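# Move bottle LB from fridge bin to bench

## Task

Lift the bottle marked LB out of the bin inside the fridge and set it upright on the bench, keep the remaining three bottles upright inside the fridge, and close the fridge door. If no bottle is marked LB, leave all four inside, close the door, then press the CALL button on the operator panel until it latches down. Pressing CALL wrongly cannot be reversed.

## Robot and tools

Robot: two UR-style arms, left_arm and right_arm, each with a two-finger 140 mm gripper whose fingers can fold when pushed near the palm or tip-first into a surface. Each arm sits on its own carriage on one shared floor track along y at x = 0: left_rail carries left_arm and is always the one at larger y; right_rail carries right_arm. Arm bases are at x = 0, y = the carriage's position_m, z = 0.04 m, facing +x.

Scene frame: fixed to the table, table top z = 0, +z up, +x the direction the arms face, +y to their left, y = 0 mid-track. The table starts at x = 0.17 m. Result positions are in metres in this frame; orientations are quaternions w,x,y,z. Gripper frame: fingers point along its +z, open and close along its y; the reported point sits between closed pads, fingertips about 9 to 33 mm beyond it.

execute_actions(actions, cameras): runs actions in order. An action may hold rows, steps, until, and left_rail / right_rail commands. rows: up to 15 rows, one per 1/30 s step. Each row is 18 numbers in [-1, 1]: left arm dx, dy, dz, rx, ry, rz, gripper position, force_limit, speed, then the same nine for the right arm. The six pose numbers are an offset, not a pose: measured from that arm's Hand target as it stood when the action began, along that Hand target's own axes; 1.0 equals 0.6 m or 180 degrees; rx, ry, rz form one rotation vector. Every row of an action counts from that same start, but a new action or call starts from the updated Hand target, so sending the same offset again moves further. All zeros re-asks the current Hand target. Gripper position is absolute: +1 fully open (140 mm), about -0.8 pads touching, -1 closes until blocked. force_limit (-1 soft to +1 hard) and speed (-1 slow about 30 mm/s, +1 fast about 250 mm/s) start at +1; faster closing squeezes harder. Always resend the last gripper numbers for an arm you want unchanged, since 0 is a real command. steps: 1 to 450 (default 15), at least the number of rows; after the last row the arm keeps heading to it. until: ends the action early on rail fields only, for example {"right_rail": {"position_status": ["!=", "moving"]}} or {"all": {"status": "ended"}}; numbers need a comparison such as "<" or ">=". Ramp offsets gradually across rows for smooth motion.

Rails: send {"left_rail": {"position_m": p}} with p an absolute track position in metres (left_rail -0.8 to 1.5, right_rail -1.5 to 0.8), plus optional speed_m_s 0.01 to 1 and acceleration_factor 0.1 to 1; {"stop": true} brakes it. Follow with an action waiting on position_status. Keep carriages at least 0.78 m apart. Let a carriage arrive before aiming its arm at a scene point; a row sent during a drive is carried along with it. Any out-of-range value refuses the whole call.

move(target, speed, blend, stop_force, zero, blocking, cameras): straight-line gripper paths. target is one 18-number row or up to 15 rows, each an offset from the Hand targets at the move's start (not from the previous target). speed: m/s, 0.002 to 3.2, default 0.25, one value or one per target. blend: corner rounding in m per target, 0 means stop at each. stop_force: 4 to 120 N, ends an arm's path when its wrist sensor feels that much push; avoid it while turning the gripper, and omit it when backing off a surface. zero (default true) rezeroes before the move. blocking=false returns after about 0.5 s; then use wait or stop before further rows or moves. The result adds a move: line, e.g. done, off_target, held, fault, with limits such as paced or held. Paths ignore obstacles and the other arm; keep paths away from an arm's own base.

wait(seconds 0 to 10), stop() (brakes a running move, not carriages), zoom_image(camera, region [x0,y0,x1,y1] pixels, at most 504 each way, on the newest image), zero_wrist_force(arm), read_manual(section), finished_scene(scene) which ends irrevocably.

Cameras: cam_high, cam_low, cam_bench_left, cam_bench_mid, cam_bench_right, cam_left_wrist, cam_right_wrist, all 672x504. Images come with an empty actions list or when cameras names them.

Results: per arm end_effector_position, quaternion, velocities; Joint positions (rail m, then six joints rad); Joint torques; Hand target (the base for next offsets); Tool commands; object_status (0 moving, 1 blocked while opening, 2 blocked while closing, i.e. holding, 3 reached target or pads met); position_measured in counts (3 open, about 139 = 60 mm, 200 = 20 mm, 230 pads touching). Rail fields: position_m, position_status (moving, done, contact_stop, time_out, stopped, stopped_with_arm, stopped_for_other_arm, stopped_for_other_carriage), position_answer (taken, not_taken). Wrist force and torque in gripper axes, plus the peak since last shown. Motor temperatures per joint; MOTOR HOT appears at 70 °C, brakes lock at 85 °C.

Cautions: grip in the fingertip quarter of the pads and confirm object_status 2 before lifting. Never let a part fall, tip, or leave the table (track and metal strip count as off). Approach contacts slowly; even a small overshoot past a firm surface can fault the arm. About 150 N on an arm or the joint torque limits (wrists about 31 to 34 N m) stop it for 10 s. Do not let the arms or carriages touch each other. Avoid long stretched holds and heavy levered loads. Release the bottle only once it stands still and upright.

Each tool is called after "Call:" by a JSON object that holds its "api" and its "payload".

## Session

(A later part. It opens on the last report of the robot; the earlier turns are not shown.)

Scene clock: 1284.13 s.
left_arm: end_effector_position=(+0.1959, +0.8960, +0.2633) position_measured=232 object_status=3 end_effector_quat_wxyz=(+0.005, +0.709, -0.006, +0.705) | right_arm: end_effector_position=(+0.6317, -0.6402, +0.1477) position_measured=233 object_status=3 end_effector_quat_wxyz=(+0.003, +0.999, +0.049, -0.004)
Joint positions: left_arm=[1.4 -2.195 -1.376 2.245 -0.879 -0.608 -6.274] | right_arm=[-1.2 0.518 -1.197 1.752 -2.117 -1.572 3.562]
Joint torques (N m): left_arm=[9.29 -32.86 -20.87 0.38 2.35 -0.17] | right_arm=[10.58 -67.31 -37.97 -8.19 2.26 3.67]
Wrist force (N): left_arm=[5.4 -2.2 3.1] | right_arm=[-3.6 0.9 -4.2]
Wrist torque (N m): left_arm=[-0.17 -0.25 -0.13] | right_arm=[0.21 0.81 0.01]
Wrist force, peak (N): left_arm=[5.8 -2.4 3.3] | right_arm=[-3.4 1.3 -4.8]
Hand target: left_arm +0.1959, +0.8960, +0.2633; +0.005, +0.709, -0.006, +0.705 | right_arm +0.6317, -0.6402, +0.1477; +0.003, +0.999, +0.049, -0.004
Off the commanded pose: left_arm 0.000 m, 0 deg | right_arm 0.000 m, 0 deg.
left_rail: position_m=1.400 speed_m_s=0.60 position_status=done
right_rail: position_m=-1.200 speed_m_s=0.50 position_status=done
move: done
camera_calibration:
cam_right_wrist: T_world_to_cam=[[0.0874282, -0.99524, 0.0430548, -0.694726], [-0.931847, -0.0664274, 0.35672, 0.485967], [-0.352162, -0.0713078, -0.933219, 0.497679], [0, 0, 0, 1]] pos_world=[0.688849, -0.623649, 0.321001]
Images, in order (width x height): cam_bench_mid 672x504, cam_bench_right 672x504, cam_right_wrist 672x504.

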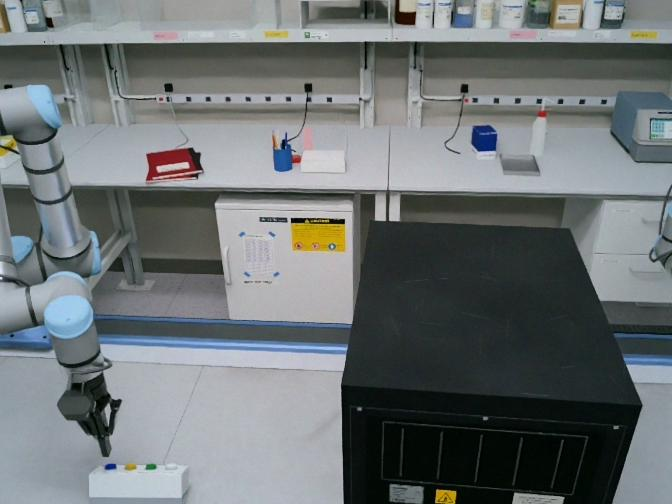

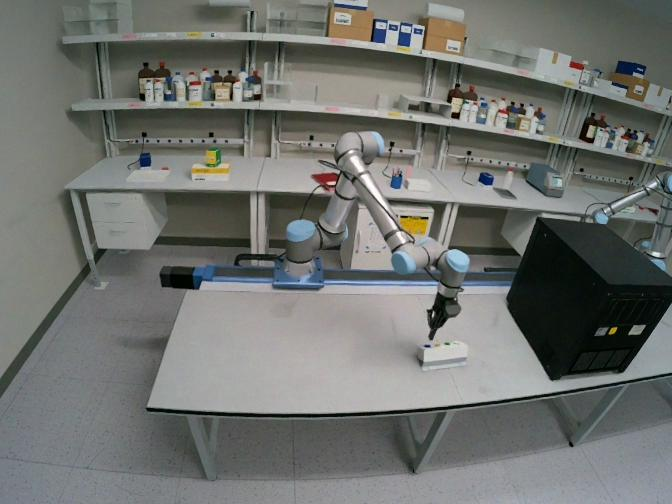

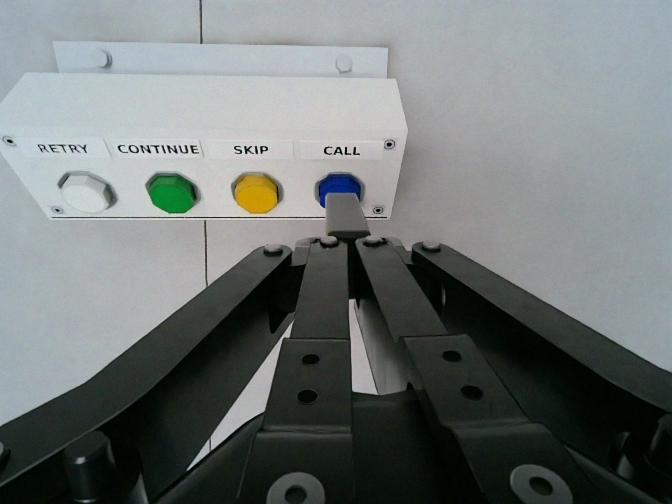

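Call:
{"api": "move", "payload": {"target": [[0,0,0,0,0,0,-0.99,-0.1,-0.5,0.0155,0,0.03,0,0,0,-1,-0.1,0]], "speed": 0.04, "stop_force": 5, "cameras": ["cam_right_wrist","cam_bench_mid"]}}

Call:
{"api": "zoom_image", "payload": {"camera": "cam_bench_mid", "region": [20, 380, 240, 504]}}

Scene clock: 1291.53 s.
left_arm: end_effector_position=(+0.1959, +0.8960, +0.2633) position_measured=232 object_status=3 end_effector_quat_wxyz=(+0.005, +0.709, -0.006, +0.705) | right_arm: end_effector_position=(+0.6408, -0.6394, +0.1296) position_measured=233 object_status=3 end_effector_quat_wxyz=(+0.003, +0.999, +0.049, -0.004)
Joint positions: left_arm=[1.4 -2.195 -1.376 2.245 -0.879 -0.608 -6.274] | right_arm=[-1.2 0.513 -1.17 1.75 -2.141 -1.572 3.558]
Joint torques (N m): left_arm=[11.7 -32.69 -19.78 0.36 1.95 -0.29] | right_arm=[-13.71 -69.96 -51 -8.25 -1.32 -3.62]
Wrist force (N): left_arm=[5.4 -2.2 2.9] | right_arm=[-3.2 0.9 -3.9]
Wrist torque (N m): left_arm=[-0.16 -0.26 -0.13] | right_arm=[0.18 0.73 0.01]
Wrist force, peak (N): left_arm=[5.8 -2.2 3.2] | right_arm=[-4.0 1.3 -4.3]
Hand target: left_arm +0.1959, +0.8960, +0.2633; +0.005, +0.709, -0.006, +0.705 | right_arm +0.6408, -0.6394, +0.1296; +0.003, +0.999, +0.049, -0.004
Off the commanded pose: left_arm 0.000 m, 0 deg | right_arm 0.000 m, 0 deg.
left_rail: position_m=1.400 speed_m_s=0.60 position_status=done
right_rail: position_m=-1.200 speed_m_s=0.50 position_status=done
move: done
camera_calibration:
cam_right_wrist: T_world_to_cam=[[0.0874282, -0.99524, 0.0430548, -0.693946], [-0.931847, -0.0664274, 0.35672, 0.500957], [-0.352162, -0.0713078, -0.933219, 0.48405], [0, 0, 0, 1]] pos_world=[0.697949, -0.622849, 0.302901]
Images, in order (width x height): cam_bench_mid 672x504, cam_right_wrist 672x504.

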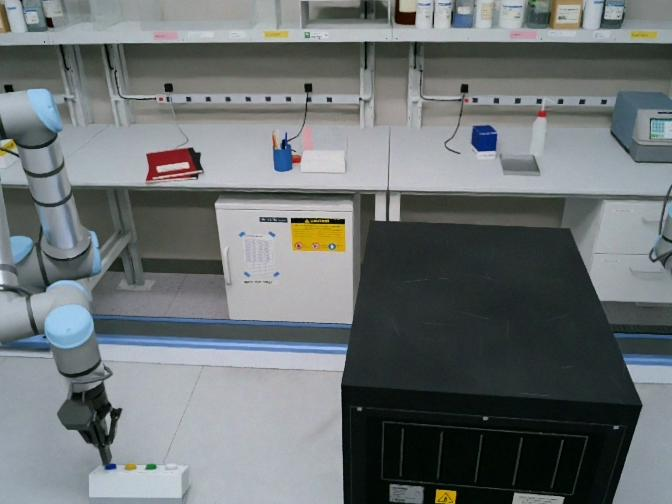

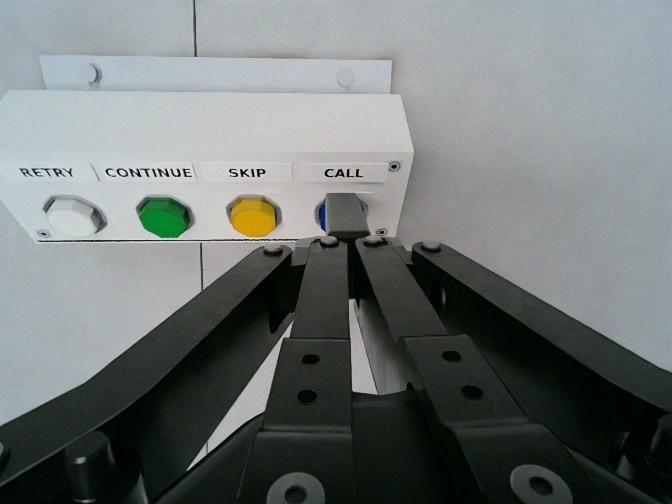

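Scaled by 2.291 from the camera's 672x504 image, which has a finer 960x720 frame.

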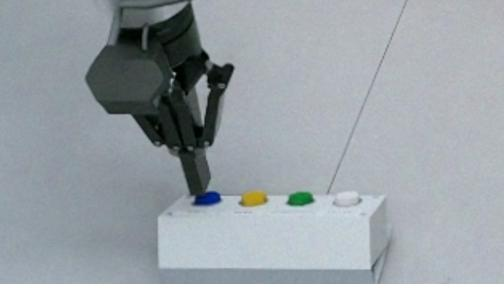

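Call:
{"api": "move", "payload": {"target": [[0,0,0,0,0,0,-0.99,-0.1,-0.5,0,-0.004,0.055,0,0,0,-1,-0.1,0]], "speed": 0.012, "stop_force": 15, "cameras": ["cam_right_wrist","cam_bench_mid"]}}

Call:
{"api": "zoom_image", "payload": {"camera": "cam_bench_mid", "region": [20, 380, 240, 504]}}

Scene clock: 1297.73 s.
left_arm: end_effector_position=(+0.1959, +0.8960, +0.2633) position_measured=232 object_status=3 end_effector_quat_wxyz=(+0.005, +0.709, -0.006, +0.705) | right_arm: end_effector_position=(+0.6405, -0.6380, +0.1081) position_measured=233 object_status=3 end_effector_quat_wxyz=(+0.003, +0.999, +0.049, -0.004)
Joint positions: left_arm=[1.4 -2.195 -1.376 2.245 -0.879 -0.608 -6.274] | right_arm=[-1.2 0.515 -1.149 1.764 -2.176 -1.572 3.559]
Joint torques (N m): left_arm=[10.8 -33.26 -20.78 0.21 1.8 -0.17] | right_arm=[-7.66 -87.72 -41.41 -0.94 0.72 0.02]
Wrist force (N): left_arm=[5.4 -2.1 3.1] | right_arm=[-6.4 3.7 -21.3]
Wrist torque (N m): left_arm=[-0.13 -0.23 -0.13] | right_arm=[0.28 1.05 0.04]
Wrist force, peak (N): left_arm=[5.8 -2.3 2.9] | right_arm=[-10.0 6.8 -33.6]
Hand target: left_arm +0.1959, +0.8960, +0.2633; +0.005, +0.709, -0.006, +0.705 | right_arm +0.6406, -0.6380, +0.1081; +0.003, +0.999, +0.049, -0.004 (not the last commanded pose)
Off the commanded pose: left_arm 0.000 m, 0 deg | right_arm 0.012 m, 0 deg.
left_rail: position_m=1.400 speed_m_s=0.60 position_status=done
right_rail: position_m=-1.200 speed_m_s=0.50 position_status=done
move: contact (right_arm)
camera_calibration:
cam_right_wrist: T_world_to_cam=[[0.0874277, -0.99524, 0.0430644, -0.691603], [-0.93188, -0.0664302, 0.356633, 0.508485], [-0.352074, -0.0713104, -0.933252, 0.463926], [0, 0, 0, 1]] pos_world=[0.697649, -0.621449, 0.281401]
Images, in order (width x height): cam_bench_mid 672x504, cam_right_wrist 672x504.

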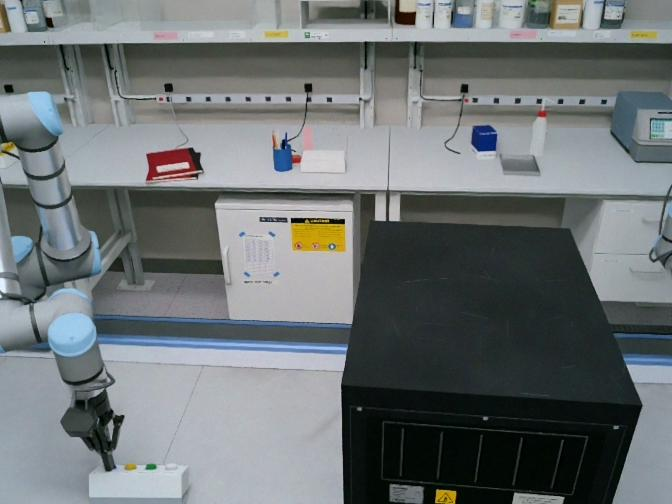

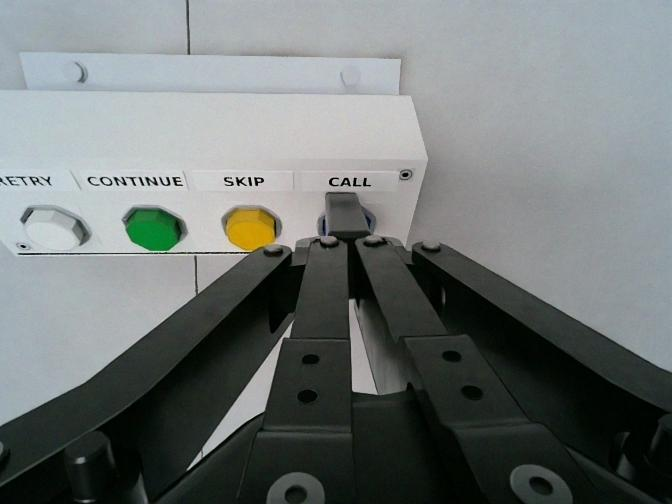

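Scaled by 2.291 from the camera's 672x504 image, which has a finer 960x720 frame.

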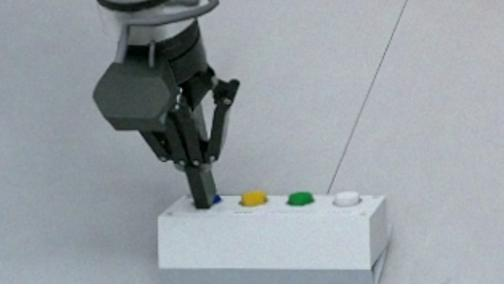

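Call:
{"api": "move", "payload": {"target": [[0,0,0,0,0,0,-0.99,-0.1,-0.5,0,0,-0.08,0,0,0,-1,-0.1,0],[0,0,0,0,0,0,-0.99,-0.1,-0.5,-0.17,0,-0.15,0,0,0,-1,-0.1,0]], "speed": 0.1, "cameras": ["cam_right_wrist","cam_bench_mid"]}}

Call:
{"api": "zoom_image", "payload": {"camera": "cam_bench_mid", "region": [60, 440, 220, 504]}}

Call:
{"api": "zoom_image", "payload": {"camera": "cam_right_wrist", "region": [60, 0, 460, 240]}}

Scene clock: 1303.53 s.
left_arm: end_effector_position=(+0.1959, +0.8960, +0.2633) position_measured=232 object_status=3 end_effector_quat_wxyz=(+0.005, +0.709, -0.006, +0.705) | right_arm: end_effector_position=(+0.5399, -0.6473, +0.1989) position_measured=233 object_status=3 end_effector_quat_wxyz=(+0.003, +0.999, +0.049, -0.004)
Joint positions: left_arm=[1.4 -2.195 -1.376 2.245 -0.879 -0.608 -6.274] | right_arm=[-1.2 0.57 -1.346 1.853 -2.068 -1.572 3.615]
Joint torques (N m): left_arm=[12.34 -35.01 -21.62 0.41 2.28 0.09] | right_arm=[11.87 -86.9 -39.8 -1.48 2.1 4.12]
Wrist force (N): left_arm=[5.1 -2.3 3.1] | right_arm=[-4.0 2.0 -3.8]
Wrist torque (N m): left_arm=[-0.18 -0.19 -0.13] | right_arm=[0.44 0.90 -0.13]
Wrist force, peak (N): left_arm=[5.9 -2.3 3.3] | right_arm=[-6.4 4.1 -21.6]
Hand target: left_arm +0.1959, +0.8960, +0.2633; +0.005, +0.709, -0.006, +0.705 | right_arm +0.5398, -0.6473, +0.1990; +0.003, +0.999, +0.049, -0.004
Off the commanded pose: left_arm 0.000 m, 0 deg | right_arm 0.000 m, 0 deg.
left_rail: position_m=1.400 speed_m_s=0.60 position_status=done
right_rail: position_m=-1.200 speed_m_s=0.50 position_status=done
move: done
camera_calibration:
cam_right_wrist: T_world_to_cam=[[0.0874277, -0.99524, 0.0430644, -0.695965], [-0.93188, -0.0664302, 0.356633, 0.381645], [-0.352074, -0.0713104, -0.933252, 0.512548], [0, 0, 0, 1]] pos_world=[0.596949, -0.630749, 0.372201]
Images, in order (width x height): cam_bench_mid 672x504, cam_right_wrist 672x504.

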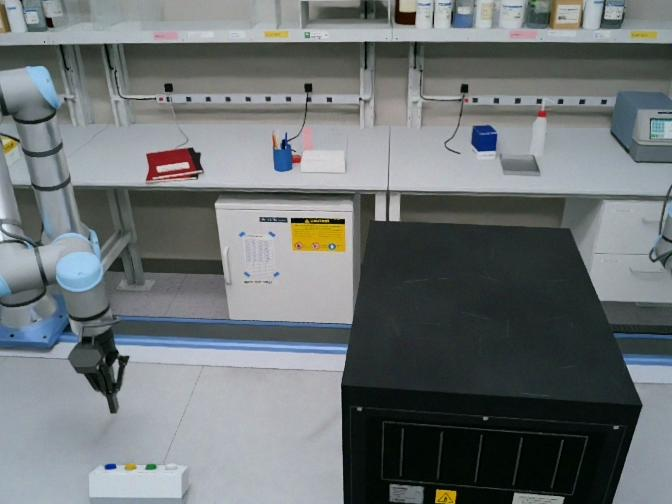

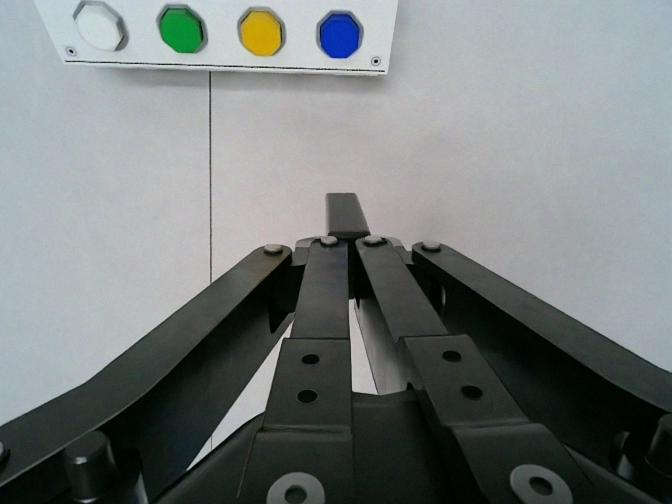

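Scaled by 3.150 from the camera's 672x504 image, which has a finer 960x720 frame.

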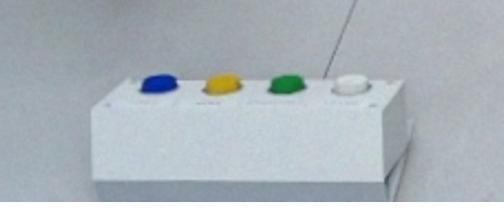

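Scaled by 1.260 from the camera's 672x504 image, which has a finer 960x720 frame.

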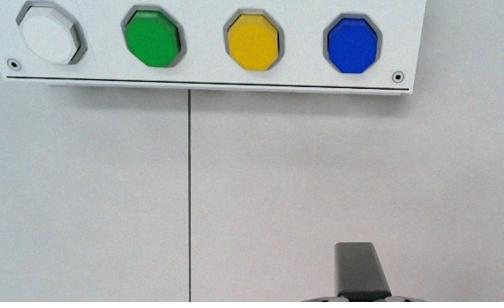

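Call:
{"api": "move", "payload": {"target": [[0,0,0,0,0,0,-0.99,-0.1,-0.5,0.168,0,0.09,0,0,0,-1,-0.1,0]], "speed": 0.12}}

Call:
{"api": "move", "payload": {"target": [[0,0,0,0,0,0,-0.99,-0.1,-0.5,0,0,0.085,0,0,0,-1,-0.1,0]], "speed": 0.012, "stop_force": 40, "cameras": ["cam_right_wrist"]}}

Call:
{"api": "move", "payload": {"target": [[0,0,0,0,0,0,-0.99,-0.1,-0.5,0,0,-0.08,0,0,0,-1,-0.1,0],[0,0,0,0,0,0,-0.99,-0.1,-0.5,-0.17,0,-0.15,0,0,0,-1,-0.1,0]], "speed": 0.1, "cameras": ["cam_right_wrist","cam_bench_mid"]}}

Call:
{"api": "zoom_image", "payload": {"camera": "cam_bench_mid", "region": [60, 440, 220, 504]}}

Scene clock: 1309.17 s.
left_arm: end_effector_position=(+0.1959, +0.8960, +0.2633) position_measured=232 object_status=3 end_effector_quat_wxyz=(+0.005, +0.709, -0.006, +0.705) | right_arm: end_effector_position=(+0.6395, -0.6379, +0.1443) position_measured=233 object_status=3 end_effector_quat_wxyz=(+0.003, +0.999, +0.049, -0.004)
Joint positions: left_arm=[1.4 -2.195 -1.376 2.245 -0.879 -0.608 -6.274] | right_arm=[-1.2 0.516 -1.183 1.74 -2.118 -1.572 3.56]
Joint torques (N m): left_arm=[9.37 -33.26 -21.28 0.46 2.01 -0.07] | right_arm=[-14.09 -68.67 -52.72 -8.07 -1.31 -3.4]
Wrist force (N): left_arm=[5.6 -2.1 3.0] | right_arm=[-4.1 2.0 -3.7]
Wrist torque (N m): left_arm=[-0.14 -0.29 -0.13] | right_arm=[0.43 0.92 0.01]
Wrist force, peak (N): left_arm=[5.6 -2.3 3.4] | right_arm=[-5.0 2.2 -4.5]
Hand target: left_arm +0.1959, +0.8960, +0.2633; +0.005, +0.709, -0.006, +0.705 | right_arm +0.6397, -0.6379, +0.1442; +0.003, +0.999, +0.049, -0.004
Off the commanded pose: left_arm 0.000 m, 0 deg | right_arm 0.000 m, 0 deg.
left_rail: position_m=1.400 speed_m_s=0.60 position_status=done
right_rail: position_m=-1.200 speed_m_s=0.50 position_status=done
move: done

Scene clock: 1313.60 s.
left_arm: end_effector_position=(+0.1959, +0.8960, +0.2633) position_measured=232 object_status=3 end_effector_quat_wxyz=(+0.005, +0.709, -0.006, +0.705) | right_arm: end_effector_position=(+0.6394, -0.6381, +0.1068) position_measured=233 object_status=3 end_effector_quat_wxyz=(+0.003, +0.999, +0.049, -0.004)
Joint positions: left_arm=[1.4 -2.195 -1.376 2.245 -0.879 -0.608 -6.274] | right_arm=[-1.2 0.515 -1.149 1.767 -2.179 -1.572 3.56]
Joint torques (N m): left_arm=[8.99 -33.42 -20.91 0.5 1.78 0.08] | right_arm=[-12.08 -62.67 -32.62 -1.44 -1.34 -3.46]
Wrist force (N): left_arm=[5.7 -2.2 2.8] | right_arm=[-18.3 8.0 -51.3]
Wrist torque (N m): left_arm=[-0.17 -0.30 -0.14] | right_arm=[0.20 0.82 0.07]
Wrist force, peak (N): left_arm=[5.7 -2.1 3.3] | right_arm=[-22.9 11.1 -61.4]
Hand target: left_arm +0.1959, +0.8960, +0.2633; +0.005, +0.709, -0.006, +0.705 | right_arm +0.6394, -0.6381, +0.1068; +0.003, +0.999, +0.049, -0.004 (not the last commanded pose)
Off the commanded pose: left_arm 0.000 m, 0 deg | right_arm 0.014 m, 0 deg.
left_rail: position_m=1.400 speed_m_s=0.60 position_status=done
right_rail: position_m=-1.200 speed_m_s=0.50 position_status=done
move: contact (right_arm)
camera_calibration:
cam_right_wrist: T_world_to_cam=[[0.0873768, -0.995247, 0.0429917, -0.691491], [-0.931962, -0.0664246, 0.356418, 0.507944], [-0.351868, -0.0712093, -0.933337, 0.462226], [0, 0, 0, 1]] pos_world=[0.696448, -0.621549, 0.280101]
Images, in order (width x height): cam_right_wrist 672x504.

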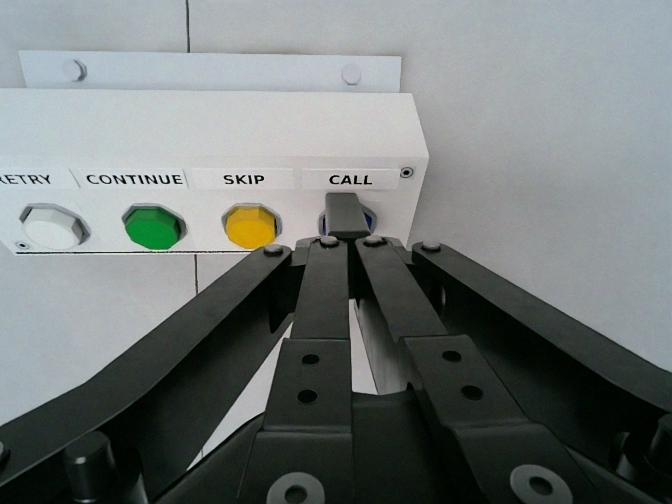

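Scene clock: 1316.13 s.
left_arm: end_effector_position=(+0.1959, +0.8960, +0.2633) position_measured=232 object_status=3 end_effector_quat_wxyz=(+0.005, +0.709, -0.006, +0.705) | right_arm: end_effector_position=(+0.5388, -0.6474, +0.1976) position_measured=233 object_status=3 end_effector_quat_wxyz=(+0.003, +0.999, +0.049, -0.004)
Joint positions: left_arm=[1.4 -2.195 -1.376 2.245 -0.879 -0.608 -6.274] | right_arm=[-1.2 0.571 -1.346 1.856 -2.071 -1.572 3.615]
Joint torques (N m): left_arm=[10.58 -33.25 -21.34 0.37 2.02 -0.08] | right_arm=[11.6 -87.9 -39.39 -1.51 1.85 4.01]
Wrist force (N): left_arm=[5.3 -2.1 3.1] | right_arm=[-4.5 2.4 -5.2]
Wrist torque (N m): left_arm=[-0.14 -0.22 -0.13] | right_arm=[0.54 1.00 -0.13]
Wrist force, peak (N): left_arm=[5.6 -2.2 3.3] | right_arm=[-18.9 8.2 -51.3]
Hand target: left_arm +0.1959, +0.8960, +0.2633; +0.005, +0.709, -0.006, +0.705 | right_arm +0.5386, -0.6474, +0.1976; +0.003, +0.999, +0.049, -0.004
Off the commanded pose: left_arm 0.000 m, 0 deg | right_arm 0.000 m, 0 deg.
left_rail: position_m=1.400 speed_m_s=0.60 position_status=done
right_rail: position_m=-1.200 speed_m_s=0.50 position_status=done
move: done
camera_calibration:
cam_right_wrist: T_world_to_cam=[[0.0873806, -0.995247, 0.0429902, -0.695961], [-0.931962, -0.0664287, 0.356418, 0.381199], [-0.351868, -0.0712093, -0.933337, 0.510906], [0, 0, 0, 1]] pos_world=[0.595848, -0.630949, 0.370901]
Images, in order (width x height): cam_bench_mid 672x504, cam_right_wrist 672x504.

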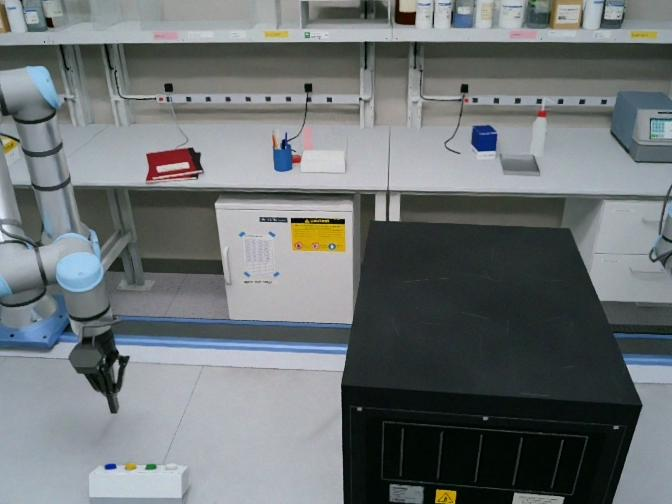

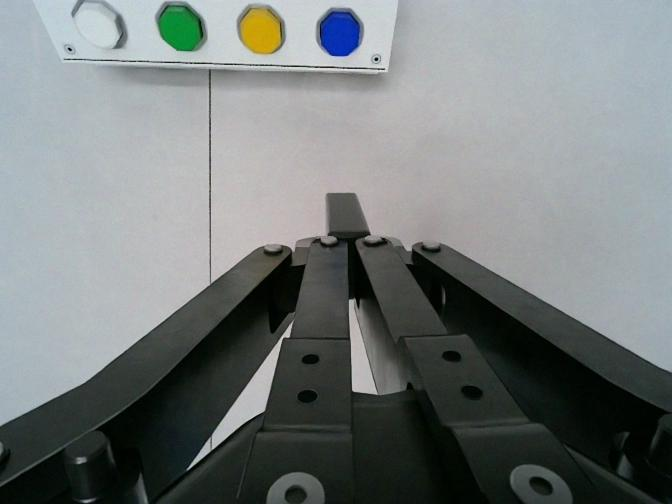

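Scaled by 3.150 from the camera's 672x504 image, which has a finer 960x720 frame.

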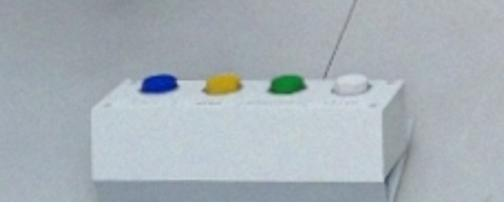

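Call:
{"api": "move", "payload": {"target": [[0,0,0,0,0,0,-0.99,-0.1,-0.5,0.1309,-0.0029,0.08,0,0.0944,0,-1,-0.1,0]], "speed": 0.12, "cameras": ["cam_right_wrist","cam_bench_right"]}}

Call:
{"api": "zoom_image", "payload": {"camera": "cam_bench_right", "region": [380, 280, 500, 380]}}

Scene clock: 1325.73 s.
left_arm: end_effector_position=(+0.1959, +0.8960, +0.2633) position_measured=232 object_status=3 end_effector_quat_wxyz=(+0.005, +0.709, -0.006, +0.705) | right_arm: end_effector_position=(+0.6162, -0.6383, +0.1490) position_measured=233 object_status=3 end_effector_quat_wxyz=(-0.004, +0.988, +0.048, +0.144)
Joint positions: left_arm=[1.4 -2.195 -1.376 2.245 -0.879 -0.608 -6.274] | right_arm=[-1.2 0.586 -1.272 1.956 -2.508 -1.709 3.612]
Joint torques (N m): left_arm=[9.45 -32.8 -21.41 0.33 2.01 0.23] | right_arm=[11.31 -57.13 -35.11 -8.81 -2.26 -3.09]
Wrist force (N): left_arm=[5.3 -2.2 3.3] | right_arm=[-3.7 2.1 -5.5]
Wrist torque (N m): left_arm=[-0.18 -0.21 -0.14] | right_arm=[0.42 0.78 -0.19]
Wrist force, peak (N): left_arm=[5.7 -2.1 3.5] | right_arm=[-4.6 2.8 -5.5]
Hand target: left_arm +0.1959, +0.8960, +0.2633; +0.005, +0.709, -0.006, +0.705 | right_arm +0.6162, -0.6383, +0.1490; -0.005, +0.988, +0.048, +0.144
Off the commanded pose: left_arm 0.000 m, 0 deg | right_arm 0.000 m, 0 deg.
left_rail: position_m=1.400 speed_m_s=0.60 position_status=done
right_rail: position_m=-1.200 speed_m_s=0.50 position_status=done
move: done
camera_calibration:
cam_right_wrist: T_world_to_cam=[[0.0767466, -0.996305, 0.0385516, -0.685035], [-0.994937, -0.0740104, 0.0679891, 0.54822], [-0.0648847, -0.0435744, -0.996941, 0.343724], [0, 0, 0, 1]] pos_world=[0.620321, -0.626952, 0.331808]
Images, in order (width x height): cam_bench_right 672x504, cam_right_wrist 672x504.

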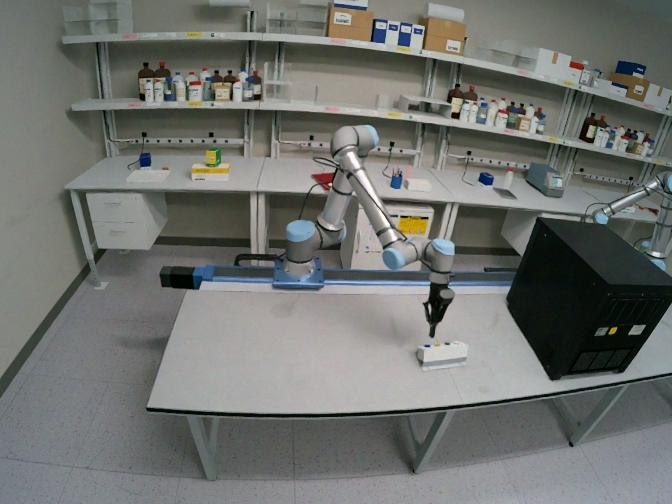

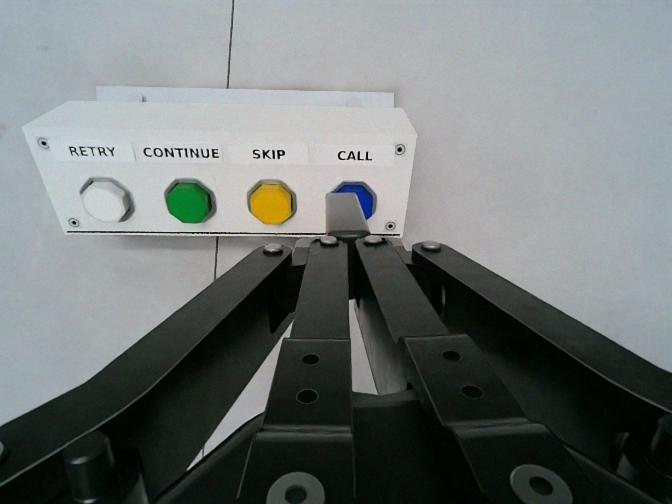

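Scaled by 4.200 from the camera's 672x504 image, which has a finer 960x720 frame.

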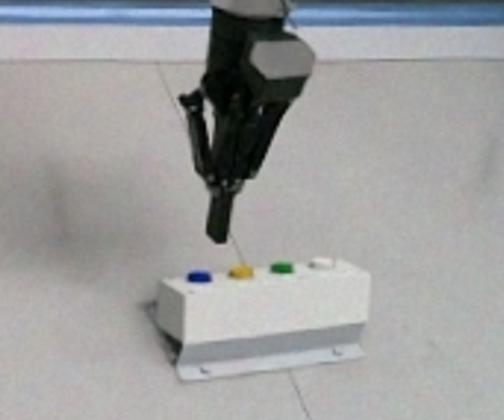

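Call:
{"api": "move", "payload": {"target": [[0,0,0,0,0,0,-0.99,-0.1,-0.5,0,0.009,0.03,0,0,0,-1,-0.1,0]], "speed": 0.05, "cameras": ["cam_right_wrist"]}}

Call:
{"api": "move", "payload": {"target": [[0,0,0,0,0,0,-0.99,-0.1,-0.5,0,0,0.075,0,0,0,-1,-0.1,0]], "speed": 0.012, "stop_force": 40, "cameras": ["cam_right_wrist"]}}

Call:
{"api": "move", "payload": {"target": [[0,0,0,0,0,0,-0.99,-0.1,-0.5,0,0,-0.12,0,0,0,-1,-0.1,0]], "speed": 0.1, "cameras": ["cam_right_wrist","cam_bench_mid"]}}

Call:
{"api": "zoom_image", "payload": {"camera": "cam_bench_mid", "region": [60, 440, 220, 504]}}

Scene clock: 1333.97 s.
left_arm: end_effector_position=(+0.1959, +0.8960, +0.2633) position_measured=232 object_status=3 end_effector_quat_wxyz=(+0.005, +0.709, -0.006, +0.705) | right_arm: end_effector_position=(+0.6218, -0.6433, +0.1319) position_measured=233 object_status=3 end_effector_quat_wxyz=(-0.005, +0.988, +0.048, +0.144)
Joint positions: left_arm=[1.4 -2.195 -1.376 2.245 -0.879 -0.608 -6.274] | right_arm=[-1.2 0.576 -1.252 1.967 -2.541 -1.707 3.602]
Joint torques (N m): left_arm=[10.94 -32.93 -21.16 0.38 2.05 0.27] | right_arm=[-12.56 -59.72 -34.14 -9.28 1.63 -3.44]
Wrist force (N): left_arm=[5.0 -2.2 2.9] | right_arm=[-3.8 2.2 -5.4]
Wrist torque (N m): left_arm=[-0.18 -0.16 -0.13] | right_arm=[0.45 0.79 -0.05]
Wrist force, peak (N): left_arm=[5.8 -2.2 3.4] | right_arm=[-3.9 2.2 -6.1]
Hand target: left_arm +0.1959, +0.8960, +0.2633; +0.005, +0.709, -0.006, +0.705 | right_arm +0.6219, -0.6433, +0.1318; -0.005, +0.988, +0.048, +0.144
Off the commanded pose: left_arm 0.000 m, 0 deg | right_arm 0.000 m, 0 deg.
left_rail: position_m=1.400 speed_m_s=0.60 position_status=done
right_rail: position_m=-1.200 speed_m_s=0.50 position_status=done
move: done
camera_calibration:
cam_right_wrist: T_world_to_cam=[[0.0767394, -0.996305, 0.0385599, -0.689685], [-0.994944, -0.0740071, 0.0678896, 0.554629], [-0.0647851, -0.0435747, -0.996947, 0.326765], [0, 0, 0, 1]] pos_world=[0.625921, -0.631852, 0.314708]
Images, in order (width x height): cam_right_wrist 672x504.

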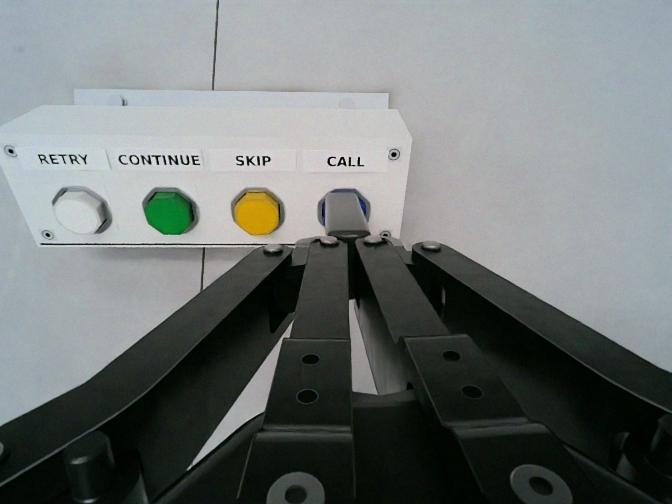

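Scene clock: 1337.63 s.
left_arm: end_effector_position=(+0.1959, +0.8960, +0.2633) position_measured=232 object_status=3 end_effector_quat_wxyz=(+0.005, +0.709, -0.006, +0.705) | right_arm: end_effector_position=(+0.6303, -0.6426, +0.1035) position_measured=233 object_status=3 end_effector_quat_wxyz=(-0.005, +0.988, +0.048, +0.144)
Joint positions: left_arm=[1.4 -2.195 -1.376 2.245 -0.879 -0.608 -6.274] | right_arm=[-1.2 0.571 -1.21 1.971 -2.588 -1.705 3.597]
Joint torques (N m): left_arm=[10.86 -34.63 -21.47 0.27 1.79 0.09] | right_arm=[3.41 -62.2 -30.55 -1.83 -0.31 3.27]
Wrist force (N): left_arm=[5.2 -2.3 3.2] | right_arm=[-16.5 7.6 -51.1]
Wrist torque (N m): left_arm=[-0.19 -0.21 -0.13] | right_arm=[0.09 0.54 0.00]
Wrist force, peak (N): left_arm=[5.8 -2.3 3.1] | right_arm=[-22.1 12.6 -69.9]
Hand target: left_arm +0.1959, +0.8960, +0.2633; +0.005, +0.709, -0.006, +0.705 | right_arm +0.6303, -0.6426, +0.1035; -0.005, +0.988, +0.048, +0.144 (not the last commanded pose)
Off the commanded pose: left_arm 0.000 m, 0 deg | right_arm 0.016 m, 0 deg.
left_rail: position_m=1.400 speed_m_s=0.60 position_status=done
right_rail: position_m=-1.200 speed_m_s=0.50 position_status=done
move: contact (right_arm)
camera_calibration:
cam_right_wrist: T_world_to_cam=[[0.0768323, -0.996302, 0.0384611, -0.688666], [-0.994943, -0.0741107, 0.0677871, 0.564922], [-0.0646861, -0.0434748, -0.996958, 0.299025], [0, 0, 0, 1]] pos_world=[0.63432, -0.631253, 0.286308]
Images, in order (width x height): cam_right_wrist 672x504.

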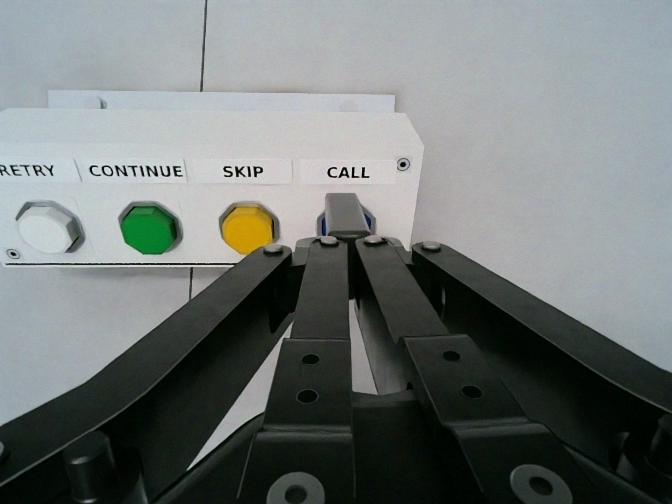

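Scene clock: 1338.87 s.
left_arm: end_effector_position=(+0.1959, +0.8960, +0.2633) position_measured=232 object_status=3 end_effector_quat_wxyz=(+0.005, +0.709, -0.006, +0.705) | right_arm: end_effector_position=(+0.6099, -0.6443, +0.1724) position_measured=233 object_status=3 end_effector_quat_wxyz=(-0.005, +0.988, +0.048, +0.144)
Joint positions: left_arm=[1.4 -2.195 -1.376 2.245 -0.879 -0.608 -6.274] | right_arm=[-1.2 0.584 -1.31 1.956 -2.471 -1.709 3.61]
Joint torques (N m): left_arm=[11.24 -33.96 -21.04 0.39 2.12 0.35] | right_arm=[12.2 -87.63 -50.31 -2.91 -1.49 4.03]
Wrist force (N): left_arm=[5.4 -2.1 2.8] | right_arm=[-3.9 1.4 -5.6]
Wrist torque (N m): left_arm=[-0.15 -0.25 -0.13] | right_arm=[0.28 0.82 -0.04]
Wrist force, peak (N): left_arm=[5.7 -2.2 3.1] | right_arm=[-16.6 8.0 -51.1]
Hand target: left_arm +0.1959, +0.8960, +0.2633; +0.005, +0.709, -0.006, +0.705 | right_arm +0.6098, -0.6443, +0.1725; -0.005, +0.988, +0.048, +0.144
Off the commanded pose: left_arm 0.000 m, 0 deg | right_arm 0.000 m, 0 deg.
left_rail: position_m=1.400 speed_m_s=0.60 position_status=done
right_rail: position_m=-1.200 speed_m_s=0.50 position_status=done
move: done
camera_calibration:
cam_right_wrist: T_world_to_cam=[[0.0767333, -0.996309, 0.0384682, -0.691289], [-0.994951, -0.0740116, 0.0677831, 0.539905], [-0.0646858, -0.0434752, -0.996958, 0.366326], [0, 0, 0, 1]] pos_world=[0.61392, -0.632852, 0.355208]
Images, in order (width x height): cam_bench_mid 672x504, cam_right_wrist 672x504.

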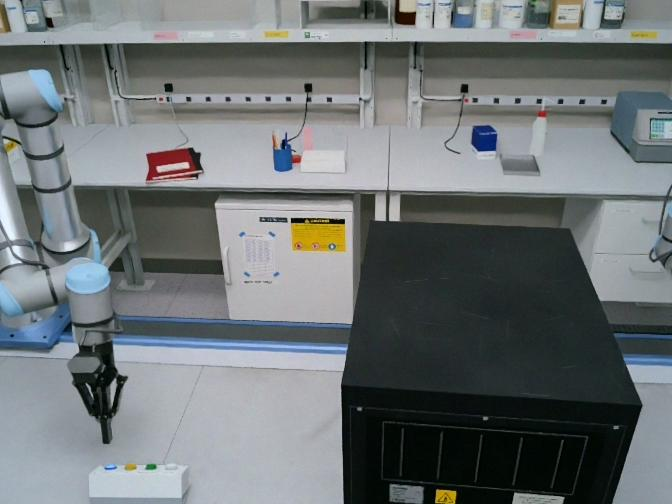

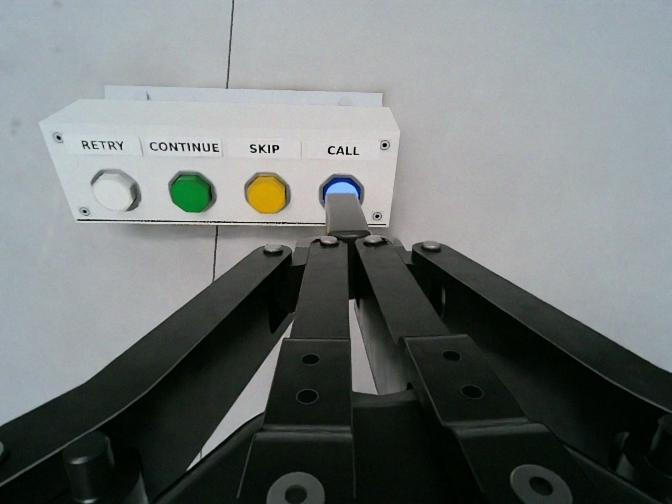

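Scaled by 3.150 from the camera's 672x504 image, which has a finer 960x720 frame.

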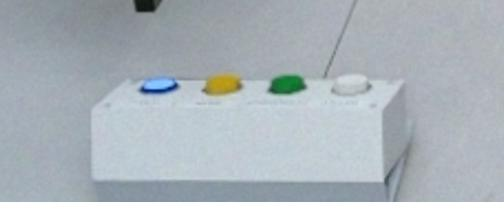

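Call:
{"api": "finished_scene", "payload": {}}

The scene is finished: the task was done.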